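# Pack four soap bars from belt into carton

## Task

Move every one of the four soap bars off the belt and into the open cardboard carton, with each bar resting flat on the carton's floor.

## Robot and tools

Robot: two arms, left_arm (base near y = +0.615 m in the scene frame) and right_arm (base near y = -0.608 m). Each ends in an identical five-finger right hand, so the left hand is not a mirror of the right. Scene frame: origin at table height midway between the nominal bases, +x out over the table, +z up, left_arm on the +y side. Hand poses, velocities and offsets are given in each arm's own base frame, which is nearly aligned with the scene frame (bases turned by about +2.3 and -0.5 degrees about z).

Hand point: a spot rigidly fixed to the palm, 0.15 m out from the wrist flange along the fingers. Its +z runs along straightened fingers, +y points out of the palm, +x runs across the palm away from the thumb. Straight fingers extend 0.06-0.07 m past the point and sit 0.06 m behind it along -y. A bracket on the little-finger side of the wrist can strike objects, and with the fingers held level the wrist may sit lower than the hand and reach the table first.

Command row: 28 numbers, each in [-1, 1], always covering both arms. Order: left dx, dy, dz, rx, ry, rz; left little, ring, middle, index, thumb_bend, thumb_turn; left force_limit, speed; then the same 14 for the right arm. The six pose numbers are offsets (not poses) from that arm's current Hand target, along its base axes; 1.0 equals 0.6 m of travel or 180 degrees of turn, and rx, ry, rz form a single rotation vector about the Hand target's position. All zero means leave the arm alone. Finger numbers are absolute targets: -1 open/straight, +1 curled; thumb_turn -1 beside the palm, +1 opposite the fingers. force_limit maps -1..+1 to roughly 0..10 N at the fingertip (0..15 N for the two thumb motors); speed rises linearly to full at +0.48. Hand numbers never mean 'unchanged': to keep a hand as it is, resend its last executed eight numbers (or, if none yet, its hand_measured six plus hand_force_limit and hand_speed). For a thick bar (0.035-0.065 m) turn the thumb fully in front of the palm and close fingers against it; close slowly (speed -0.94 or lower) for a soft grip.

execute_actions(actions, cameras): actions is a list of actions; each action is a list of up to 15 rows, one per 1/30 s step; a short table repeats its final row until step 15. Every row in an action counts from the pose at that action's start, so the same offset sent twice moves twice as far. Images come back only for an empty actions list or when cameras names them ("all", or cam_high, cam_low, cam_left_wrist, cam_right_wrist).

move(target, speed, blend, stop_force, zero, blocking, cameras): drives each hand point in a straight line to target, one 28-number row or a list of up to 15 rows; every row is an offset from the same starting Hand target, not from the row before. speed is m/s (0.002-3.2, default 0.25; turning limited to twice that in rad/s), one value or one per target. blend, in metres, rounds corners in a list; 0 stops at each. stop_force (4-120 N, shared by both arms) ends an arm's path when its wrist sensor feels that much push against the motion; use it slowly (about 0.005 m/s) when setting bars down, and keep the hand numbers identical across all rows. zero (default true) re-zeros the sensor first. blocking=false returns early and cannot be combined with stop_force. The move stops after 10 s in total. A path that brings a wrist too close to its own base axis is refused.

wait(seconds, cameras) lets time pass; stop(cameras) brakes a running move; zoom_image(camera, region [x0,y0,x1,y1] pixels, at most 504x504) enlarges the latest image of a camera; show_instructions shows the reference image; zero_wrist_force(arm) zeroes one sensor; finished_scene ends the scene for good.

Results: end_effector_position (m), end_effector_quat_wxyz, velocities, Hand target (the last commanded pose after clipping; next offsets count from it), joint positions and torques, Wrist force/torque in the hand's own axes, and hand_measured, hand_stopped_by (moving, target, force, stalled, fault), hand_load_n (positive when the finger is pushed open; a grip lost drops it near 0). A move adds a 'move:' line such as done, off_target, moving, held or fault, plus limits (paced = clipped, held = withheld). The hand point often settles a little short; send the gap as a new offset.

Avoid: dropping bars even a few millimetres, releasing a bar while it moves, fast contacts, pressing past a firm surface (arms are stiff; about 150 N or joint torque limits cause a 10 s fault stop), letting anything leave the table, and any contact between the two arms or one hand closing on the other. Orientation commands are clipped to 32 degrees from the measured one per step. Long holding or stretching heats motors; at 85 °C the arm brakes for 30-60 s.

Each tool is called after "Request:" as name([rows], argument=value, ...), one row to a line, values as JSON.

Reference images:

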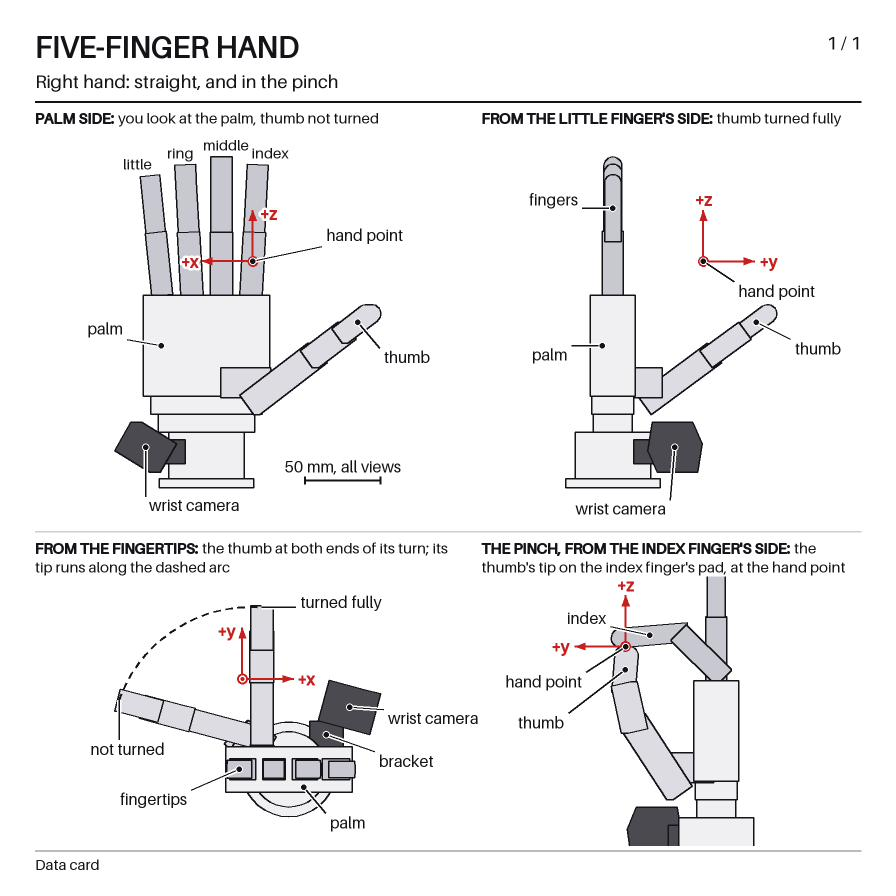

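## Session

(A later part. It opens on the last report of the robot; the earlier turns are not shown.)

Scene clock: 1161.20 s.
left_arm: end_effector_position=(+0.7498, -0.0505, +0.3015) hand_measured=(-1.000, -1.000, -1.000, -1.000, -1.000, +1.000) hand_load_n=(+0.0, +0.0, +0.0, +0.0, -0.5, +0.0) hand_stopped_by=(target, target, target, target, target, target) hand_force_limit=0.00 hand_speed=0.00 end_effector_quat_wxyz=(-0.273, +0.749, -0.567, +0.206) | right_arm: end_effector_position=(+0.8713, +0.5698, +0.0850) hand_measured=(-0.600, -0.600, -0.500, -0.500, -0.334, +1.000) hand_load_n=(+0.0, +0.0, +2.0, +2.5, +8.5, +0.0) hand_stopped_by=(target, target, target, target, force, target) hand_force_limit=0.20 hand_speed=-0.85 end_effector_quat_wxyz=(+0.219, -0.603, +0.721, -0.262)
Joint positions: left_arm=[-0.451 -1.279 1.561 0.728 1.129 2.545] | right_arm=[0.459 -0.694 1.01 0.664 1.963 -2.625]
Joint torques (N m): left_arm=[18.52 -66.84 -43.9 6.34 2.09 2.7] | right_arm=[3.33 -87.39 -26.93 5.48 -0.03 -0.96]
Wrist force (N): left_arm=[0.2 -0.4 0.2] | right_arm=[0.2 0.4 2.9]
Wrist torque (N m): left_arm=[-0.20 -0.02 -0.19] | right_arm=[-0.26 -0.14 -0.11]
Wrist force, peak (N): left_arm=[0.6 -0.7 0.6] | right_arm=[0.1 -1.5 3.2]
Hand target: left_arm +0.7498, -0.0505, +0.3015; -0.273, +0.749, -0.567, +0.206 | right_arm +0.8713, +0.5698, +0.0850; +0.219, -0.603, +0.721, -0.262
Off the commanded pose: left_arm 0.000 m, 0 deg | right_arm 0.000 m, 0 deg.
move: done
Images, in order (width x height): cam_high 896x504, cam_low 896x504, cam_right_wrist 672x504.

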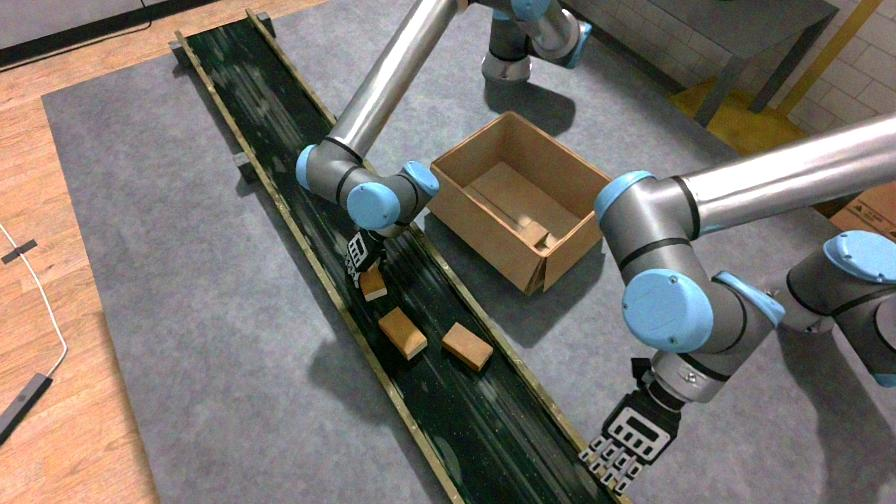

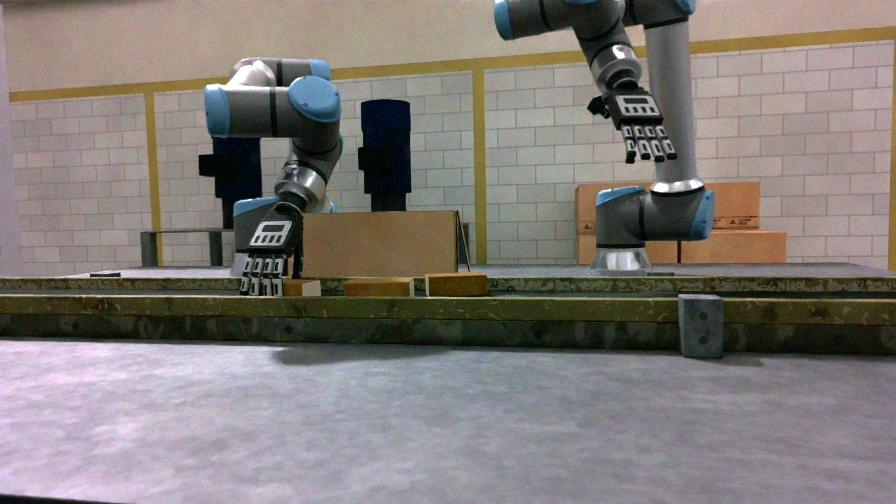

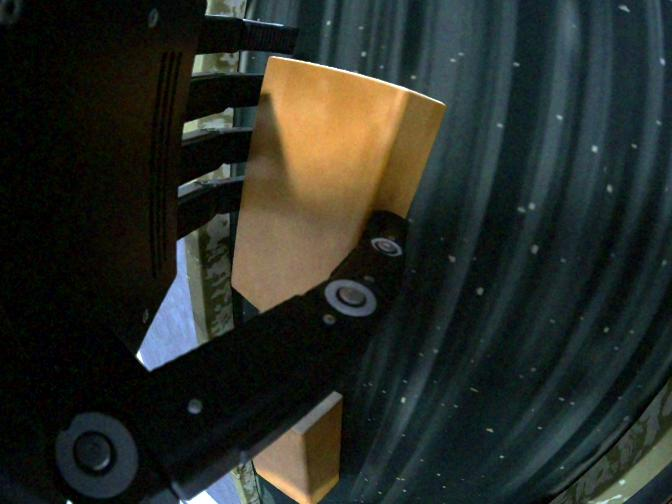

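Request:
move([
  [0,0,0,0,0,0,-1,-1,-1,-1,-1,1,0,0,0,0,0.05,0,0,0,-0.6,-0.6,-0.5,-0.5,0.1,1,0.2,-0.85],
  [0,0,0,0,0,0,-1,-1,-1,-1,-1,1,0,0,-0.1,0.02,0.39,0,0,0.1,-0.6,-0.6,-0.5,-0.5,0.1,1,0.2,-0.85],
], speed=[0.04, 0.2], cameras=["cam_low", "cam_right_wrist"])

Scene clock: 1183.10 s.
left_arm: end_effector_position=(+0.7498, -0.0505, +0.3015) hand_measured=(-1.000, -1.000, -1.000, -1.000, -1.000, +1.000) hand_load_n=(+0.0, +0.0, +0.0, +0.0, +0.0, +0.0) hand_stopped_by=(target, target, target, target, target, target) hand_force_limit=0.00 hand_speed=0.00 end_effector_quat_wxyz=(-0.273, +0.749, -0.567, +0.206) | right_arm: end_effector_position=(+0.8113, +0.5817, +0.3189) hand_measured=(-0.600, -0.600, -0.500, -0.500, -0.334, +1.000) hand_load_n=(+0.0, +0.0, +2.0, +2.5, +8.0, +0.0) hand_stopped_by=(target, target, target, target, force, target) hand_force_limit=0.20 hand_speed=-0.85 end_effector_quat_wxyz=(-0.257, +0.708, -0.618, +0.225)
Joint positions: left_arm=[-0.451 -1.279 1.561 0.728 1.129 2.545] | right_arm=[0.457 -0.904 0.948 0.856 1.775 -2.891]
Joint torques (N m): left_arm=[18.16 -67.41 -43.57 5.92 2.16 3.2] | right_arm=[-16.16 -99.89 -49.53 5.92 -2.83 -2.49]
Wrist force (N): left_arm=[0.3 0.1 0.5] | right_arm=[-0.1 0.8 4.4]
Wrist torque (N m): left_arm=[-0.16 -0.04 -0.16] | right_arm=[-0.38 -0.10 0.07]
Wrist force, peak (N): left_arm=[1.0 -0.8 0.1] | right_arm=[-0.2 2.1 6.0]
Hand target: left_arm +0.7498, -0.0505, +0.3015; -0.273, +0.749, -0.567, +0.206 | right_arm +0.8113, +0.5818, +0.3190; -0.257, +0.708, -0.618, +0.225
Off the commanded pose: left_arm 0.000 m, 0 deg | right_arm 0.000 m, 0 deg.
move: done

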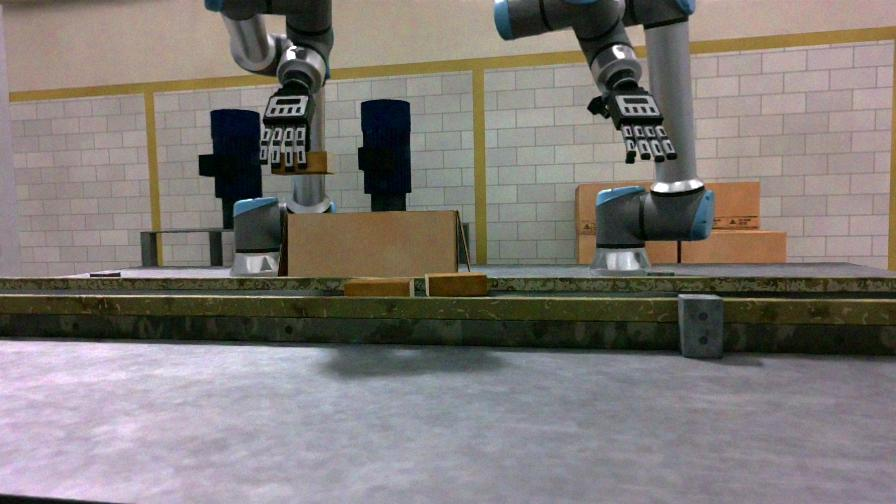

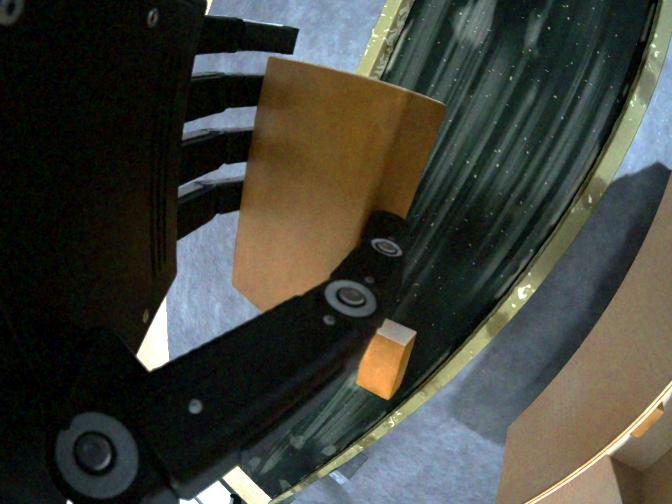

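Request:
move([
  [0,0,0,0,0,0,-1,-1,-1,-1,-1,1,0,0,-0.8305,0.0937,0,0,0,0.5206,-0.6,-0.6,-0.5,-0.5,0.1,1,0.2,-0.85],
  [0,0,0,0,0,0,-1,-1,-1,-1,-1,1,0,0,-0.8305,0.0937,-0.075,0,0,0.5206,-0.6,-0.6,-0.5,-0.5,0.1,1,0.2,-0.85],
], speed=[0.4, 0.2], cameras=["cam_low", "cam_right_wrist", "cam_high"])

Request:
zoom_image(camera="cam_high", region=[400, 80, 660, 320])

Scene clock: 1191.67 s.
left_arm: end_effector_position=(+0.7498, -0.0505, +0.3015) hand_measured=(-1.000, -1.000, -1.000, -1.000, -1.000, +1.000) hand_load_n=(+0.0, +0.0, +0.0, +0.0, +0.0, +0.0) hand_stopped_by=(target, target, target, target, target, target) hand_force_limit=0.00 hand_speed=0.00 end_effector_quat_wxyz=(-0.273, +0.749, -0.567, +0.206) | right_arm: end_effector_position=(+0.3130, +0.6380, +0.2741) hand_measured=(-0.600, -0.600, -0.500, -0.500, -0.334, +1.000) hand_load_n=(+0.0, +0.0, +2.0, +2.5, +8.5, +0.0) hand_stopped_by=(target, target, target, target, force, target) hand_force_limit=0.20 hand_speed=-0.85 end_effector_quat_wxyz=(-0.340, +0.935, +0.094, -0.034)
Joint positions: left_arm=[-0.451 -1.279 1.561 0.728 1.129 2.545] | right_arm=[0.68 -1.254 1.615 0.841 0.965 -4.117]
Joint torques (N m): left_arm=[15.16 -66.26 -43.21 6.4 2.04 2.72] | right_arm=[10.5 -49.97 -25.84 -0.8 -4.76 2.76]
Wrist force (N): left_arm=[0.4 -0.3 0.2] | right_arm=[-0.1 0.6 4.3]
Wrist torque (N m): left_arm=[-0.20 -0.06 -0.17] | right_arm=[-0.38 -0.09 0.08]
Wrist force, peak (N): left_arm=[0.9 -0.8 0.0] | right_arm=[0.5 -0.2 5.9]
Hand target: left_arm +0.7498, -0.0505, +0.3015; -0.273, +0.749, -0.567, +0.206 | right_arm +0.3130, +0.6380, +0.2740; -0.340, +0.935, +0.094, -0.034
Off the commanded pose: left_arm 0.000 m, 0 deg | right_arm 0.000 m, 0 deg.
move: done
Images, in order (width x height): cam_high 896x504, cam_low 896x504, cam_right_wrist 672x504.

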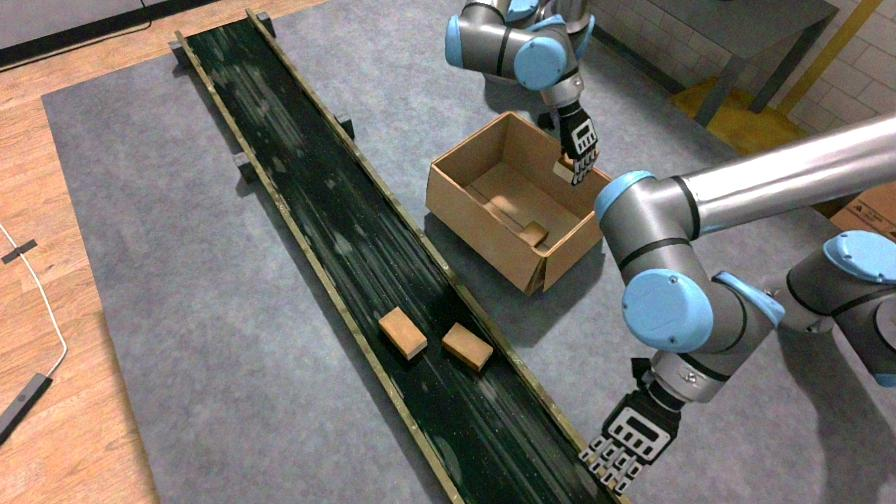

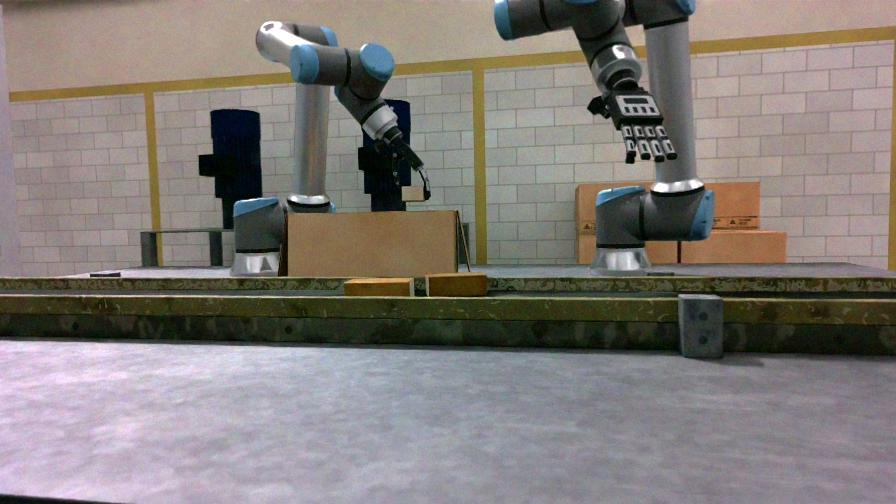

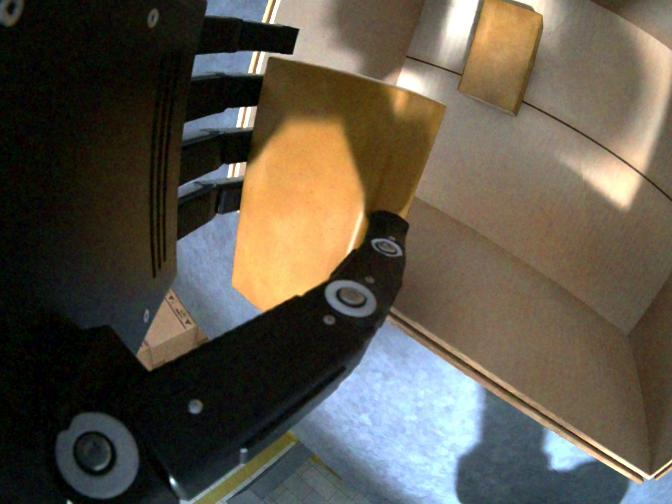

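Scaled by 1.938 from the camera's image (finer frame: 1280x720).

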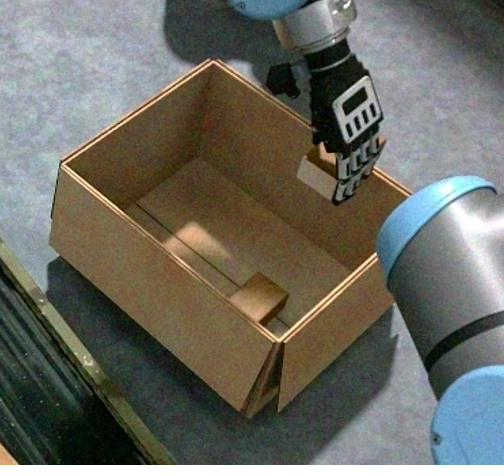

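Request:
move([
  [0,0,0,0,0,0,-1,-1,-1,-1,-1,1,0,0,0.0065,0.0013,0,0,0,0,-0.6,-0.6,-0.5,-0.5,0.1,1,0.2,-0.85],
  [0,0,0,0,0,0,-1,-1,-1,-1,-1,1,0,0,0.0065,0.0013,-0.36,0,0,0,-0.6,-0.6,-0.5,-0.5,0.1,1,0.2,-0.85],
], speed=[0.1, 0.08], stop_force=10, cameras=["cam_right_wrist", "cam_high"])

Request:
zoom_image(camera="cam_high", region=[400, 80, 660, 320])

Scene clock: 1221.50 s.
left_arm: end_effector_position=(+0.7498, -0.0505, +0.3015) hand_measured=(-1.000, -1.000, -1.000, -1.000, -1.000, +1.000) hand_load_n=(-0.5, +0.0, +0.0, -0.5, +0.0, +0.0) hand_stopped_by=(target, target, target, target, target, target) hand_force_limit=0.00 hand_speed=0.00 end_effector_quat_wxyz=(-0.273, +0.749, -0.567, +0.206) | right_arm: end_effector_position=(+0.3169, +0.6387, +0.0580) hand_measured=(-0.600, -0.600, -0.500, -0.500, -0.334, +1.000) hand_load_n=(+0.0, +0.0, +2.0, +3.0, +8.5, +0.0) hand_stopped_by=(target, target, target, target, force, target) hand_force_limit=0.20 hand_speed=-0.85 end_effector_quat_wxyz=(-0.340, +0.935, +0.094, -0.034)
Joint positions: left_arm=[-0.451 -1.279 1.561 0.728 1.129 2.545] | right_arm=[0.677 -1.067 1.778 0.494 0.964 -4.12]
Joint torques (N m): left_arm=[14.23 -67.61 -43.26 5.99 2 2.83] | right_arm=[5.29 -53.92 -17.98 -0.48 -4.23 2.78]
Wrist force (N): left_arm=[0.3 -0.1 0.0] | right_arm=[0.4 0.8 4.2]
Wrist torque (N m): left_arm=[-0.15 -0.03 -0.16] | right_arm=[-0.34 -0.18 0.11]
Wrist force, peak (N): left_arm=[0.7 -0.8 0.8] | right_arm=[0.5 1.3 5.0]
Hand target: left_arm +0.7498, -0.0505, +0.3015; -0.273, +0.749, -0.567, +0.206 | right_arm +0.3169, +0.6388, +0.0580; -0.340, +0.935, +0.094, -0.034
Off the commanded pose: left_arm 0.000 m, 0 deg | right_arm 0.000 m, 0 deg.
move: done
Images, in order (width x height): cam_high 896x504, cam_right_wrist 672x504.

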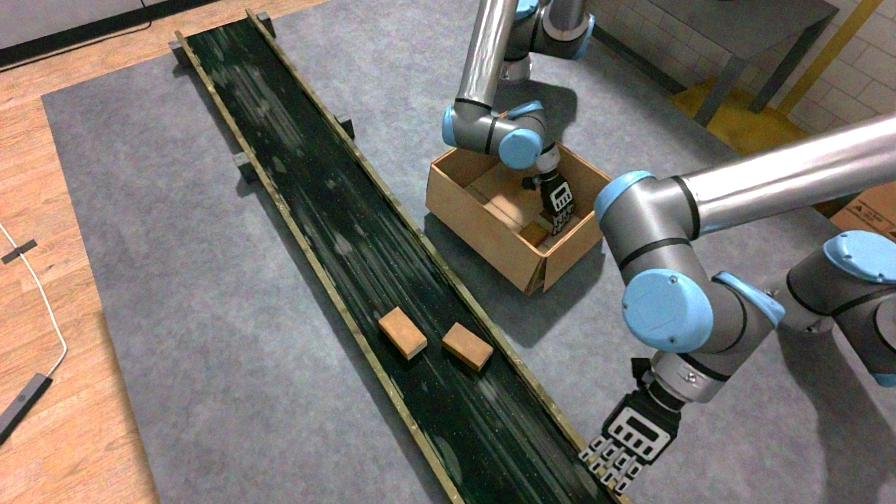

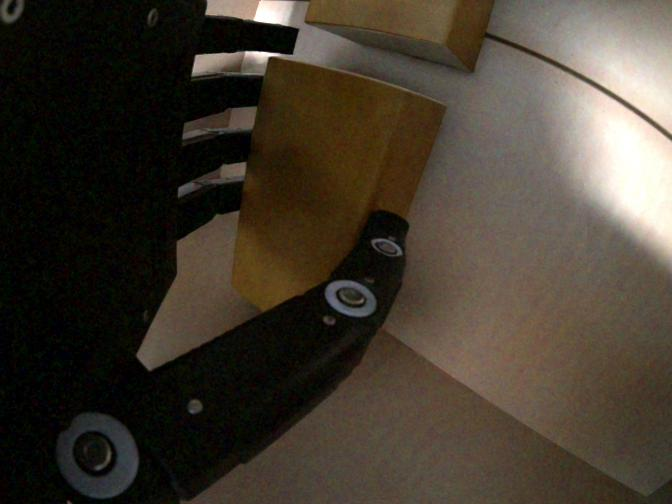

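Scaled by 1.938 from the camera's image (finer frame: 1280x720).

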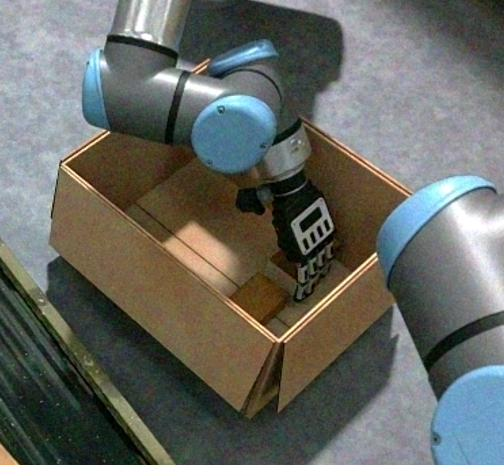

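Request:
move(target=[0,0,0,0,0,0,-1,-1,-1,-1,-1,1,0,0,0,0,-0.04,0,0,0,-0.6,-0.6,-0.5,-0.5,0.1,1,0.2,-0.85], speed=0.004, stop_force=4, cameras=["cam_right_wrist"])

Request:
move(target=[0,0,0,0,0,0,-1,-1,-1,-1,-1,1,0,0,0,0,0.0004,0,0,0,-0.6,-0.6,-0.5,-0.5,-0.6,1,0.2,-0.85], speed=0.01)

Request:
move(target=[0,0,0,0,0,0,-1,-1,-1,-1,-1,1,0,0,0,0,0,0,0,0,-0.8,-0.8,-0.8,-0.8,-1,1,0.2,-0.7], speed=0.01, cameras=["cam_right_wrist"])

Scene clock: 1232.03 s.
left_arm: end_effector_position=(+0.7498, -0.0505, +0.3015) hand_measured=(-1.000, -1.000, -1.000, -1.000, -1.000, +1.000) hand_load_n=(+0.0, -0.5, -0.5, +0.0, +0.0, +0.0) hand_stopped_by=(target, target, target, target, target, target) hand_force_limit=0.00 hand_speed=0.00 end_effector_quat_wxyz=(-0.273, +0.749, -0.567, +0.206) | right_arm: end_effector_position=(+0.3169, +0.6387, +0.0449) hand_measured=(-0.600, -0.600, -0.500, -0.500, -0.334, +1.000) hand_load_n=(+0.0, +0.0, +2.0, +2.5, +8.5, +0.0) hand_stopped_by=(target, target, target, target, force, target) hand_force_limit=0.20 hand_speed=-0.85 end_effector_quat_wxyz=(-0.340, +0.935, +0.094, -0.034)
Joint positions: left_arm=[-0.451 -1.279 1.561 0.728 1.129 2.545] | right_arm=[0.677 -1.053 1.784 0.473 0.964 -4.12]
Joint torques (N m): left_arm=[15.53 -63.38 -42.66 5.49 2.27 2.93] | right_arm=[7.78 -76.18 -31.24 7.68 -0.82 1.78]
Wrist force (N): left_arm=[0.2 -0.5 0.3] | right_arm=[2.3 -2.3 0.0]
Wrist torque (N m): left_arm=[-0.23 -0.03 -0.19] | right_arm=[-0.31 -0.13 0.14]
Wrist force, peak (N): left_arm=[1.0 -0.1 0.4] | right_arm=[0.8 1.1 5.1]
Hand target: left_arm +0.7498, -0.0505, +0.3015; -0.273, +0.749, -0.567, +0.206 | right_arm +0.3169, +0.6388, +0.0450; -0.340, +0.935, +0.094, -0.034 (not the last commanded pose)
Off the commanded pose: left_arm 0.000 m, 0 deg | right_arm 0.011 m, 0 deg.
move: contact (right_arm)

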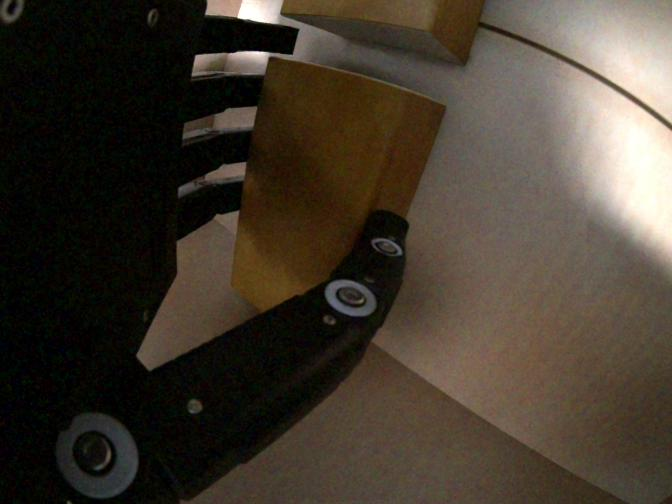

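Scene clock: 1233.53 s.
left_arm: end_effector_position=(+0.7498, -0.0505, +0.3015) hand_measured=(-1.000, -1.000, -1.000, -1.000, -1.000, +1.000) hand_load_n=(+0.0, +0.0, +0.0, +0.0, +0.0, +0.0) hand_stopped_by=(target, target, target, target, target, target) hand_force_limit=0.00 hand_speed=0.00 end_effector_quat_wxyz=(-0.273, +0.749, -0.567, +0.206) | right_arm: end_effector_position=(+0.3169, +0.6388, +0.0452) hand_measured=(-0.600, -0.600, -0.500, -0.500, -0.600, +1.000) hand_load_n=(+0.0, +0.0, +0.0, +0.5, +0.0, +0.0) hand_stopped_by=(target, target, target, target, target, target) hand_force_limit=0.20 hand_speed=-0.85 end_effector_quat_wxyz=(-0.340, +0.935, +0.094, -0.034)
Joint positions: left_arm=[-0.451 -1.279 1.561 0.728 1.129 2.545] | right_arm=[0.677 -1.053 1.784 0.474 0.964 -4.12]
Joint torques (N m): left_arm=[14.97 -63.1 -42.22 6.23 2.17 2.79] | right_arm=[7.05 -78.3 -35.09 7.34 -0.78 1.82]
Wrist force (N): left_arm=[0.4 -0.4 0.7] | right_arm=[0.6 -1.5 2.6]
Wrist torque (N m): left_arm=[-0.24 -0.07 -0.17] | right_arm=[-0.38 -0.19 0.10]
Wrist force, peak (N): left_arm=[0.9 -0.4 0.5] | right_arm=[1.6 -1.9 2.6]
Hand target: left_arm +0.7498, -0.0505, +0.3015; -0.273, +0.749, -0.567, +0.206 | right_arm +0.3169, +0.6388, +0.0452; -0.340, +0.935, +0.094, -0.034
Off the commanded pose: left_arm 0.000 m, 0 deg | right_arm 0.000 m, 0 deg.
move: done

Scene clock: 1234.73 s.
left_arm: end_effector_position=(+0.7498, -0.0505, +0.3015) hand_measured=(-1.000, -1.000, -1.000, -1.000, -1.000, +1.000) hand_load_n=(+0.0, +0.0, -0.5, +0.0, +0.0, +0.0) hand_stopped_by=(target, target, target, target, target, target) hand_force_limit=0.00 hand_speed=0.00 end_effector_quat_wxyz=(-0.273, +0.749, -0.567, +0.206) | right_arm: end_effector_position=(+0.3169, +0.6388, +0.0452) hand_measured=(-0.800, -0.800, -0.800, -0.800, -1.000, +1.000) hand_load_n=(+0.0, +0.0, +0.0, +0.0, +0.0, +0.0) hand_stopped_by=(target, target, target, target, target, target) hand_force_limit=0.20 hand_speed=-0.70 end_effector_quat_wxyz=(-0.340, +0.935, +0.094, -0.034)
Joint positions: left_arm=[-0.451 -1.279 1.561 0.728 1.129 2.545] | right_arm=[0.677 -1.053 1.784 0.474 0.964 -4.12]
Joint torques (N m): left_arm=[17.12 -66.46 -42.37 6.38 1.42 2.97] | right_arm=[8 -78.57 -33.77 6.76 -0.53 1.97]
Wrist force (N): left_arm=[0.4 -0.6 0.3] | right_arm=[0.2 -0.9 2.5]
Wrist torque (N m): left_arm=[-0.25 -0.05 -0.18] | right_arm=[-0.34 -0.14 0.08]
Wrist force, peak (N): left_arm=[1.0 -0.6 0.7] | right_arm=[0.9 -0.8 2.7]
Hand target: left_arm +0.7498, -0.0505, +0.3015; -0.273, +0.749, -0.567, +0.206 | right_arm +0.3169, +0.6388, +0.0452; -0.340, +0.935, +0.094, -0.034
Off the commanded pose: left_arm 0.000 m, 0 deg | right_arm 0.000 m, 0 deg.
move: done

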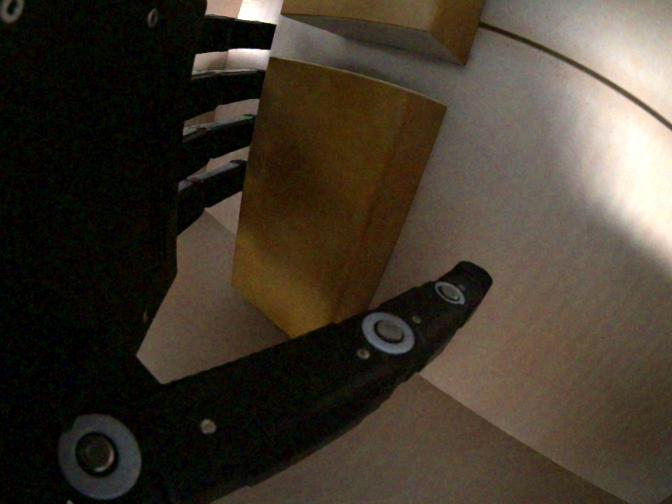

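Request:
move([
  [0,0,0,0,0,0,-1,-1,-1,-1,-1,1,0,0,0,0,0.475,0,0,0,-0.8,-0.8,-0.8,-0.8,-1,1,0.2,-0.7],
  [0,0,0,0,0,0,-1,-1,-1,-1,-1,1,0,0,0.472,-0.731,0.475,0,0,0,-0.8,-0.8,-0.8,-0.8,-1,1,0.2,-0.7],
], speed=[0.25, 0.5], cameras=["cam_high"])

Request:
move(target=[0.0833,-0.6163,-0.1692,0,0,0.0167,-0.6,-0.6,-0.6,-0.6,-1,1,0.2,-0.7,0.2,-0.25,0,0,0,0,-0.8,-0.8,-0.8,-0.8,-1,1,0.2,-0.7], speed=0.35, cameras=["all"])

Request:
zoom_image(camera="cam_left_wrist", region=[250, 20, 490, 270])

Scene clock: 1261.33 s.
left_arm: end_effector_position=(+0.7498, -0.0505, +0.3015) hand_measured=(-1.000, -1.000, -1.000, -1.000, -1.000, +1.000) hand_load_n=(+0.0, +0.0, +0.0, +0.0, +0.0, +0.0) hand_stopped_by=(target, target, target, target, target, target) hand_force_limit=0.00 hand_speed=0.00 end_effector_quat_wxyz=(-0.273, +0.749, -0.567, +0.206) | right_arm: end_effector_position=(+0.6001, +0.2002, +0.3302) hand_measured=(-0.800, -0.800, -0.800, -0.800, -1.000, +1.000) hand_load_n=(+0.0, +0.0, +0.0, +0.0, +0.0, +0.0) hand_stopped_by=(target, target, target, target, target, target) hand_force_limit=0.20 hand_speed=-0.70 end_effector_quat_wxyz=(-0.340, +0.935, +0.094, -0.034)
Joint positions: left_arm=[-0.451 -1.279 1.561 0.728 1.129 2.545] | right_arm=[-0.14 -1.201 1.579 1.466 0.921 -5.145]
Joint torques (N m): left_arm=[14.09 -64.32 -43.88 6.06 2.22 3.46] | right_arm=[-15.63 -50.6 -42.92 9.71 1.38 -3.28]
Wrist force (N): left_arm=[0.3 -0.1 0.0] | right_arm=[-0.2 -0.6 2.5]
Wrist torque (N m): left_arm=[-0.17 -0.02 -0.16] | right_arm=[-0.29 -0.04 0.06]
Wrist force, peak (N): left_arm=[0.7 -0.5 0.9] | right_arm=[-0.5 -2.6 4.0]
Hand target: left_arm +0.7498, -0.0505, +0.3015; -0.273, +0.749, -0.567, +0.206 | right_arm +0.6001, +0.2002, +0.3302; -0.340, +0.935, +0.094, -0.034
Off the commanded pose: left_arm 0.000 m, 0 deg | right_arm 0.000 m, 0 deg.
move: done

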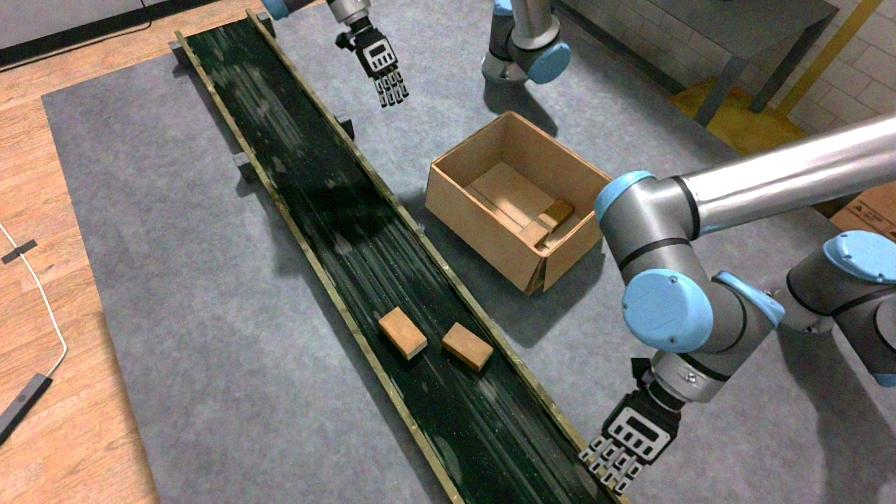

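Scene clock: 1263.10 s.
left_arm: end_effector_position=(+0.7997, -0.4202, +0.2000) hand_measured=(-0.600, -0.600, -0.600, -0.600, -1.000, +1.000) hand_load_n=(+0.0, +0.0, +0.0, +0.0, +0.0, +0.0) hand_stopped_by=(target, target, target, target, target, target) hand_force_limit=0.20 hand_speed=-0.70 end_effector_quat_wxyz=(-0.279, +0.764, -0.547, +0.199) | right_arm: end_effector_position=(+0.7201, +0.0502, +0.3302) hand_measured=(-0.800, -0.800, -0.800, -0.800, -1.000, +1.000) hand_load_n=(+0.0, +0.0, +0.0, +0.0, +0.0, +0.0) hand_stopped_by=(target, target, target, target, target, target) hand_force_limit=0.20 hand_speed=-0.70 end_effector_quat_wxyz=(-0.340, +0.935, +0.094, -0.034)
Joint positions: left_arm=[-0.824 -0.869 1.165 0.947 0.942 2.097] | right_arm=[-0.311 -1.013 1.319 1.653 0.977 -5.344]
Joint torques (N m): left_arm=[-14.74 -68.49 -43.01 7.24 -4.69 -2.94] | right_arm=[-14.07 -64.5 -44.18 8.94 1.5 -3.08]
Wrist force (N): left_arm=[0.6 0.4 -1.0] | right_arm=[-0.5 -0.8 2.6]
Wrist torque (N m): left_arm=[0.03 -0.14 0.21] | right_arm=[-0.31 -0.04 0.06]
Wrist force, peak (N): left_arm=[2.4 1.0 -0.4] | right_arm=[-0.3 -1.6 3.1]
Hand target: left_arm +0.7998, -0.4203, +0.2000; -0.279, +0.764, -0.547, +0.199 | right_arm +0.7201, +0.0502, +0.3302; -0.340, +0.935, +0.094, -0.034
Off the commanded pose: left_arm 0.000 m, 0 deg | right_arm 0.000 m, 0 deg.
move: done

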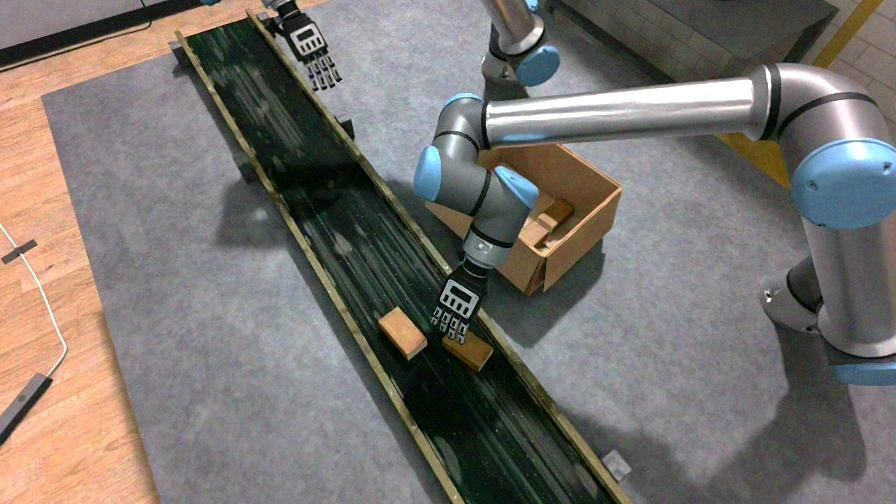

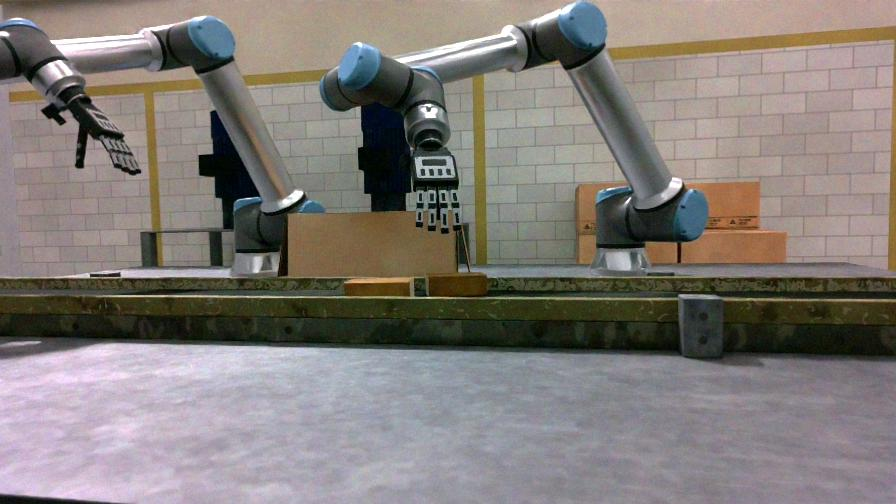

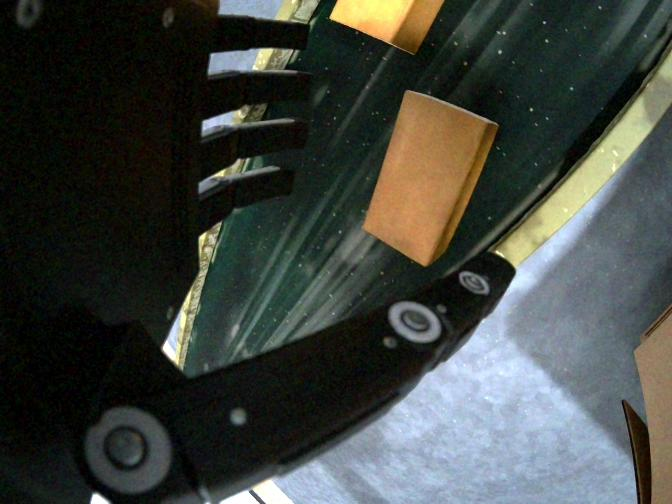

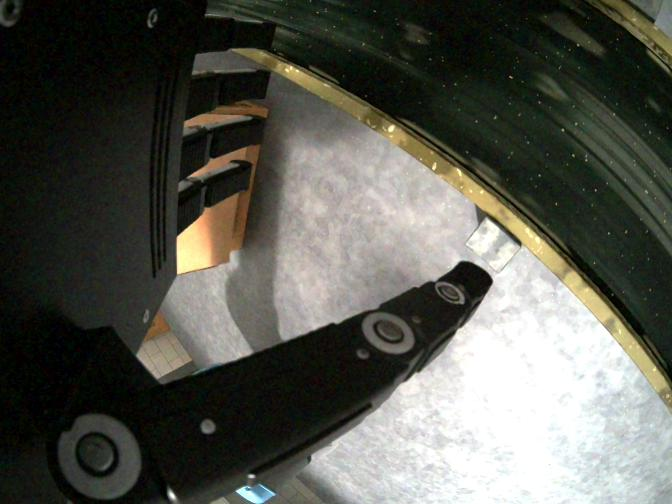

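Scaled by 2.016 from the camera's image (finer frame: 960x720).

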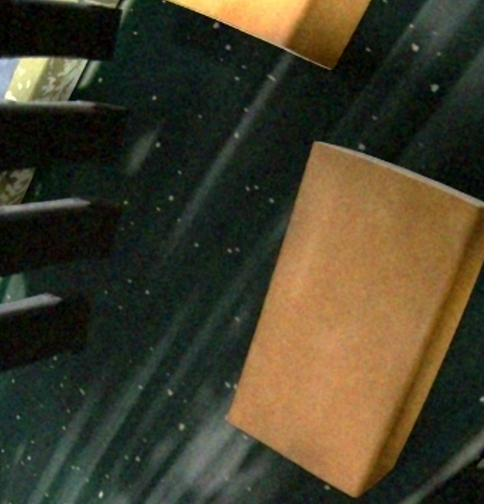

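Request:
move(target=[0.0055,0.0075,-0.18,0,0,0.0167,-0.6,-0.6,-0.6,-0.6,-1,1,0.2,-0.7,0,0,0,0,0,0,-0.8,-0.8,-0.8,-0.8,-1,1,0.2,-0.7], speed=0.15)

Request:
move(target=[0,0,-0.0092,0,0,0,-0.6,-0.6,-0.6,-0.6,-1,1,0.2,-0.7,0,0,0,0,0,0,-0.8,-0.8,-0.8,-0.8,-1,1,0.2,-0.7], speed=0.005, stop_force=5, cameras=["cam_left_wrist", "cam_high", "cam_low"])

Request:
zoom_image(camera="cam_left_wrist", region=[190, 20, 500, 350])

Request:
zoom_image(camera="cam_low", region=[350, 130, 510, 310])

Scene clock: 1308.57 s.
left_arm: end_effector_position=(+0.8030, -0.4158, +0.0922) hand_measured=(-0.600, -0.600, -0.600, -0.600, -1.000, +1.000) hand_load_n=(+0.0, +0.0, +0.0, +0.0, +0.0, +0.0) hand_stopped_by=(target, target, target, target, target, target) hand_force_limit=0.20 hand_speed=-0.70 end_effector_quat_wxyz=(-0.284, +0.778, -0.527, +0.191) | right_arm: end_effector_position=(+0.7201, +0.0502, +0.3302) hand_measured=(-0.800, -0.800, -0.800, -0.800, -1.000, +1.000) hand_load_n=(+0.0, +0.0, +0.0, +0.0, +0.0, +0.0) hand_stopped_by=(target, target, target, target, target, target) hand_force_limit=0.20 hand_speed=-0.70 end_effector_quat_wxyz=(-0.340, +0.935, +0.094, -0.034)
Joint positions: left_arm=[-0.819 -0.785 1.226 0.836 0.928 2.042] | right_arm=[-0.311 -1.013 1.319 1.653 0.977 -5.344]
Joint torques (N m): left_arm=[18.69 -75.74 -27.29 0.01 -5.28 -3.02] | right_arm=[-14.17 -64.43 -43.32 8.89 1.5 -2.99]
Wrist force (N): left_arm=[0.6 0.1 -0.8] | right_arm=[-0.1 -1.0 2.6]
Wrist torque (N m): left_arm=[0.01 -0.11 0.19] | right_arm=[-0.34 -0.09 0.08]
Wrist force, peak (N): left_arm=[0.2 -0.7 -2.0] | right_arm=[-0.2 -1.4 2.9]
Hand target: left_arm +0.8031, -0.4158, +0.0920; -0.284, +0.778, -0.527, +0.191 | right_arm +0.7201, +0.0502, +0.3302; -0.340, +0.935, +0.094, -0.034
Off the commanded pose: left_arm 0.000 m, 0 deg | right_arm 0.000 m, 0 deg.
move: done

Scene clock: 1310.40 s.
left_arm: end_effector_position=(+0.8031, -0.4158, +0.0865) hand_measured=(-0.600, -0.600, -0.600, -0.600, -1.000, +1.000) hand_load_n=(+0.0, +0.0, +0.0, +0.0, +0.0, +0.0) hand_stopped_by=(target, target, target, target, target, target) hand_force_limit=0.20 hand_speed=-0.70 end_effector_quat_wxyz=(-0.284, +0.778, -0.527, +0.191) | right_arm: end_effector_position=(+0.7201, +0.0502, +0.3302) hand_measured=(-0.800, -0.800, -0.800, -0.800, -1.000, +1.000) hand_load_n=(+0.0, +0.0, -0.5, +0.0, +0.0, +0.0) hand_stopped_by=(target, target, target, target, target, target) hand_force_limit=0.20 hand_speed=-0.70 end_effector_quat_wxyz=(-0.340, +0.935, +0.094, -0.034)
Joint positions: left_arm=[-0.819 -0.781 1.229 0.828 0.927 2.042] | right_arm=[-0.311 -1.013 1.319 1.653 0.977 -5.344]
Joint torques (N m): left_arm=[19.43 -75.72 -27.4 -0.18 -5.32 -2.81] | right_arm=[-16.47 -64.09 -42.95 8.68 1.55 -2.81]
Wrist force (N): left_arm=[0.5 0.6 -1.1] | right_arm=[0.0 -1.1 2.5]
Wrist torque (N m): left_arm=[0.12 -0.09 0.19] | right_arm=[-0.34 -0.10 0.07]
Wrist force, peak (N): left_arm=[0.8 0.7 -1.2] | right_arm=[-0.1 -1.4 2.8]
Hand target: left_arm +0.8031, -0.4158, +0.0865; -0.284, +0.778, -0.527, +0.191 | right_arm +0.7201, +0.0502, +0.3302; -0.340, +0.935, +0.094, -0.034
Off the commanded pose: left_arm 0.000 m, 0 deg | right_arm 0.000 m, 0 deg.
move: done
Images, in order (width x height): cam_high 896x504, cam_low 896x504, cam_left_wrist 672x504.

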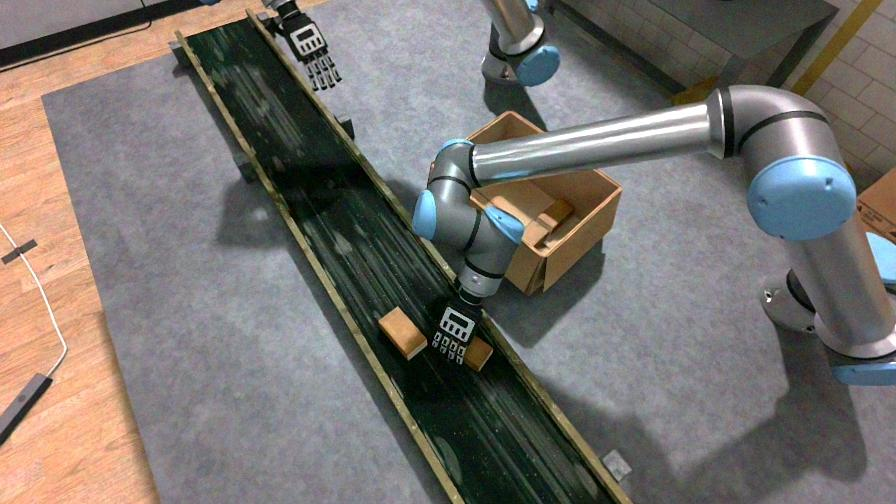

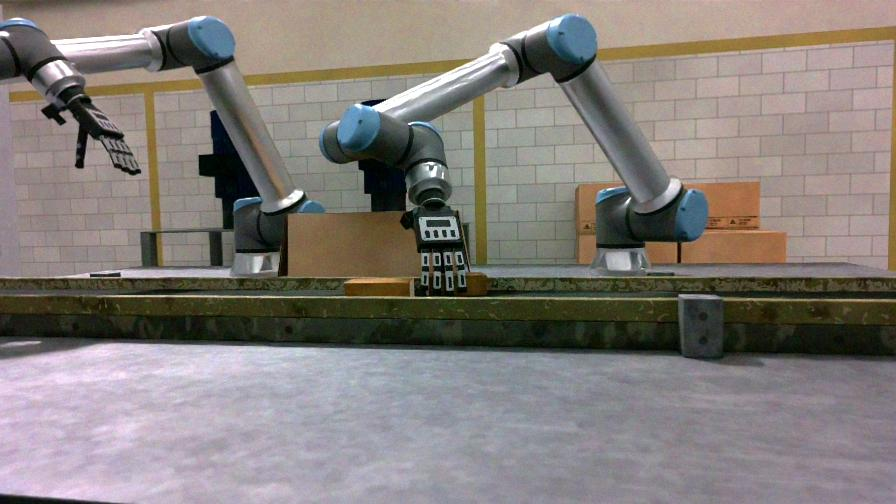

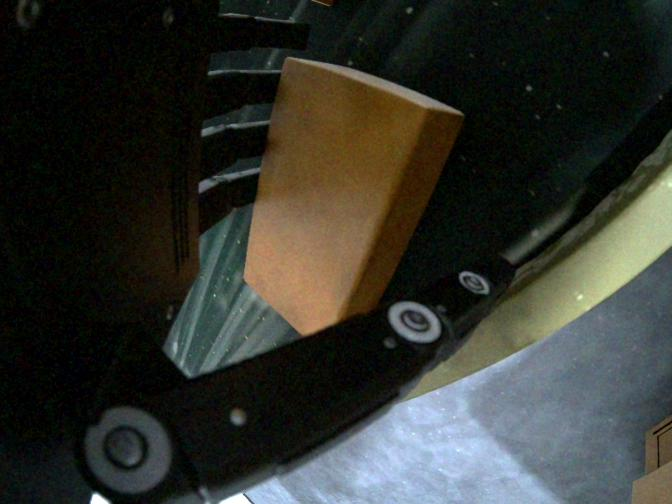

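Scaled by 1.527 from the camera's image (finer frame: 960x720).

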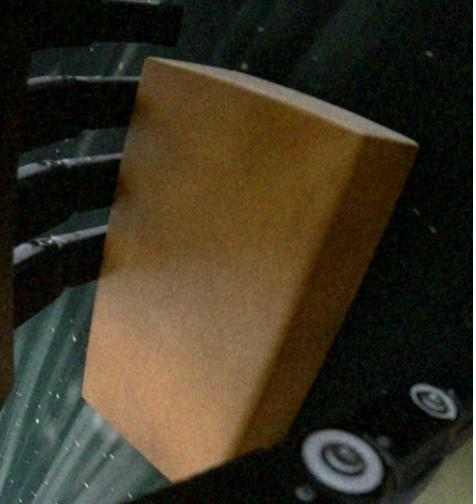

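Scaled by 2.800 from the camera's image (finer frame: 1280x720).

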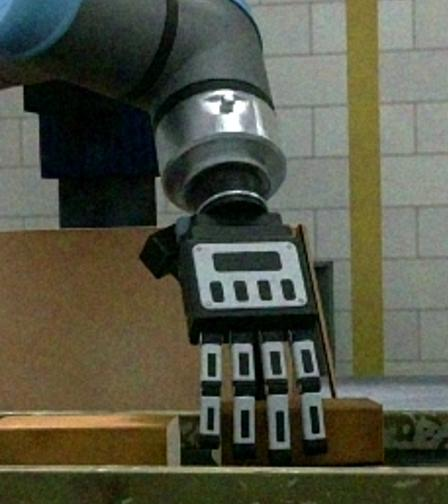

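Request:
execute_actions(actions=[])

Scene clock: 1345.30 s.
left_arm: end_effector_position=(+0.8031, -0.4158, +0.0865) hand_measured=(-0.600, -0.600, -0.600, -0.600, -1.000, +1.000) hand_load_n=(+0.0, +0.0, +0.0, +0.0, +0.0, +0.5) hand_stopped_by=(target, target, target, target, target, target) hand_force_limit=0.20 hand_speed=-0.70 end_effector_quat_wxyz=(-0.284, +0.778, -0.527, +0.191) | right_arm: end_effector_position=(+0.7201, +0.0502, +0.3302) hand_measured=(-0.800, -0.800, -0.800, -0.800, -1.000, +1.000) hand_load_n=(+0.0, +0.0, +0.0, +0.0, +0.0, +0.0) hand_stopped_by=(target, target, target, target, target, target) hand_force_limit=0.20 hand_speed=-0.70 end_effector_quat_wxyz=(-0.340, +0.935, +0.094, -0.034)
Joint positions: left_arm=[-0.819 -0.781 1.229 0.828 0.927 2.042] | right_arm=[-0.311 -1.013 1.319 1.653 0.977 -5.344]
Joint velocities: within noise
Joint torques (N m): left_arm=[20.9 -74.5 -27.38 -0.86 -5.07 -2.08] | right_arm=[-15.51 -65.54 -43.72 8.53 1.35 -2.65]
Wrist force (N): left_arm=[0.5 0.2 -1.0] | right_arm=[0.0 -1.0 2.8]
Wrist torque (N m): left_arm=[0.06 -0.08 0.19] | right_arm=[-0.35 -0.12 0.08]
Wrist force, peak (N): left_arm=[1.2 0.1 -1.2] | right_arm=[0.1 -0.8 3.3]
Hand target: left_arm +0.8031, -0.4158, +0.0865; -0.284, +0.778, -0.527, +0.191 | right_arm +0.7201, +0.0502, +0.3302; -0.340, +0.935, +0.094, -0.034
Off the commanded pose: left_arm 0.000 m, 0 deg | right_arm 0.000 m, 0 deg.

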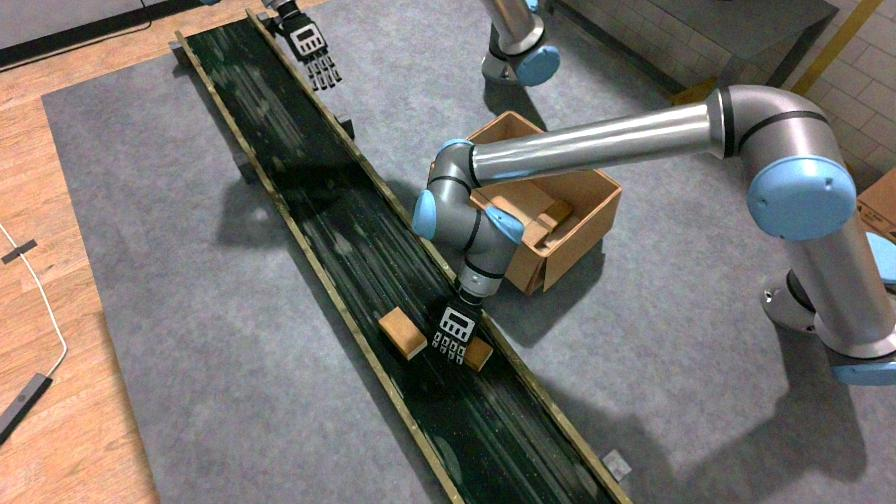

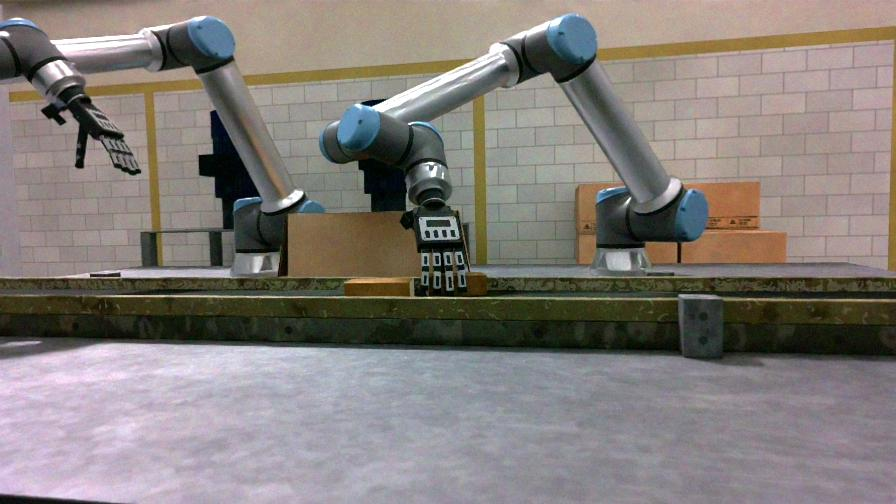

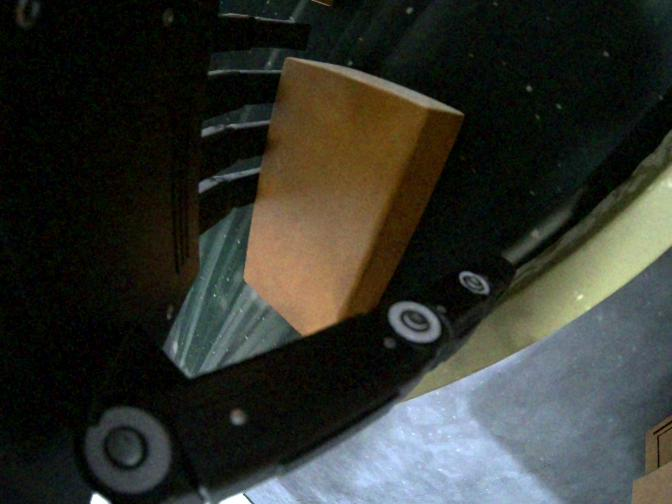

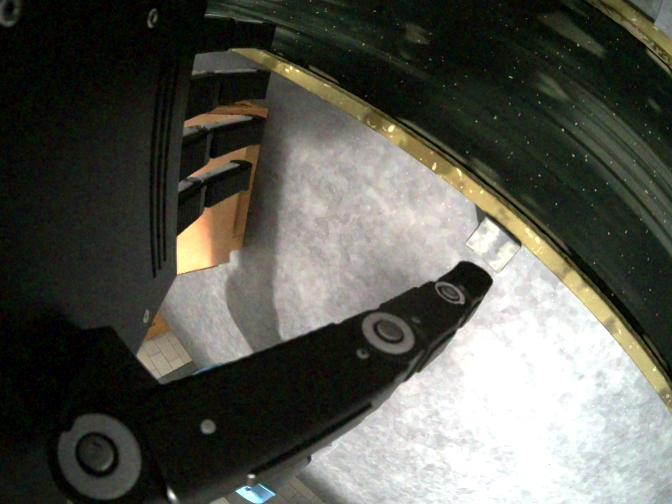

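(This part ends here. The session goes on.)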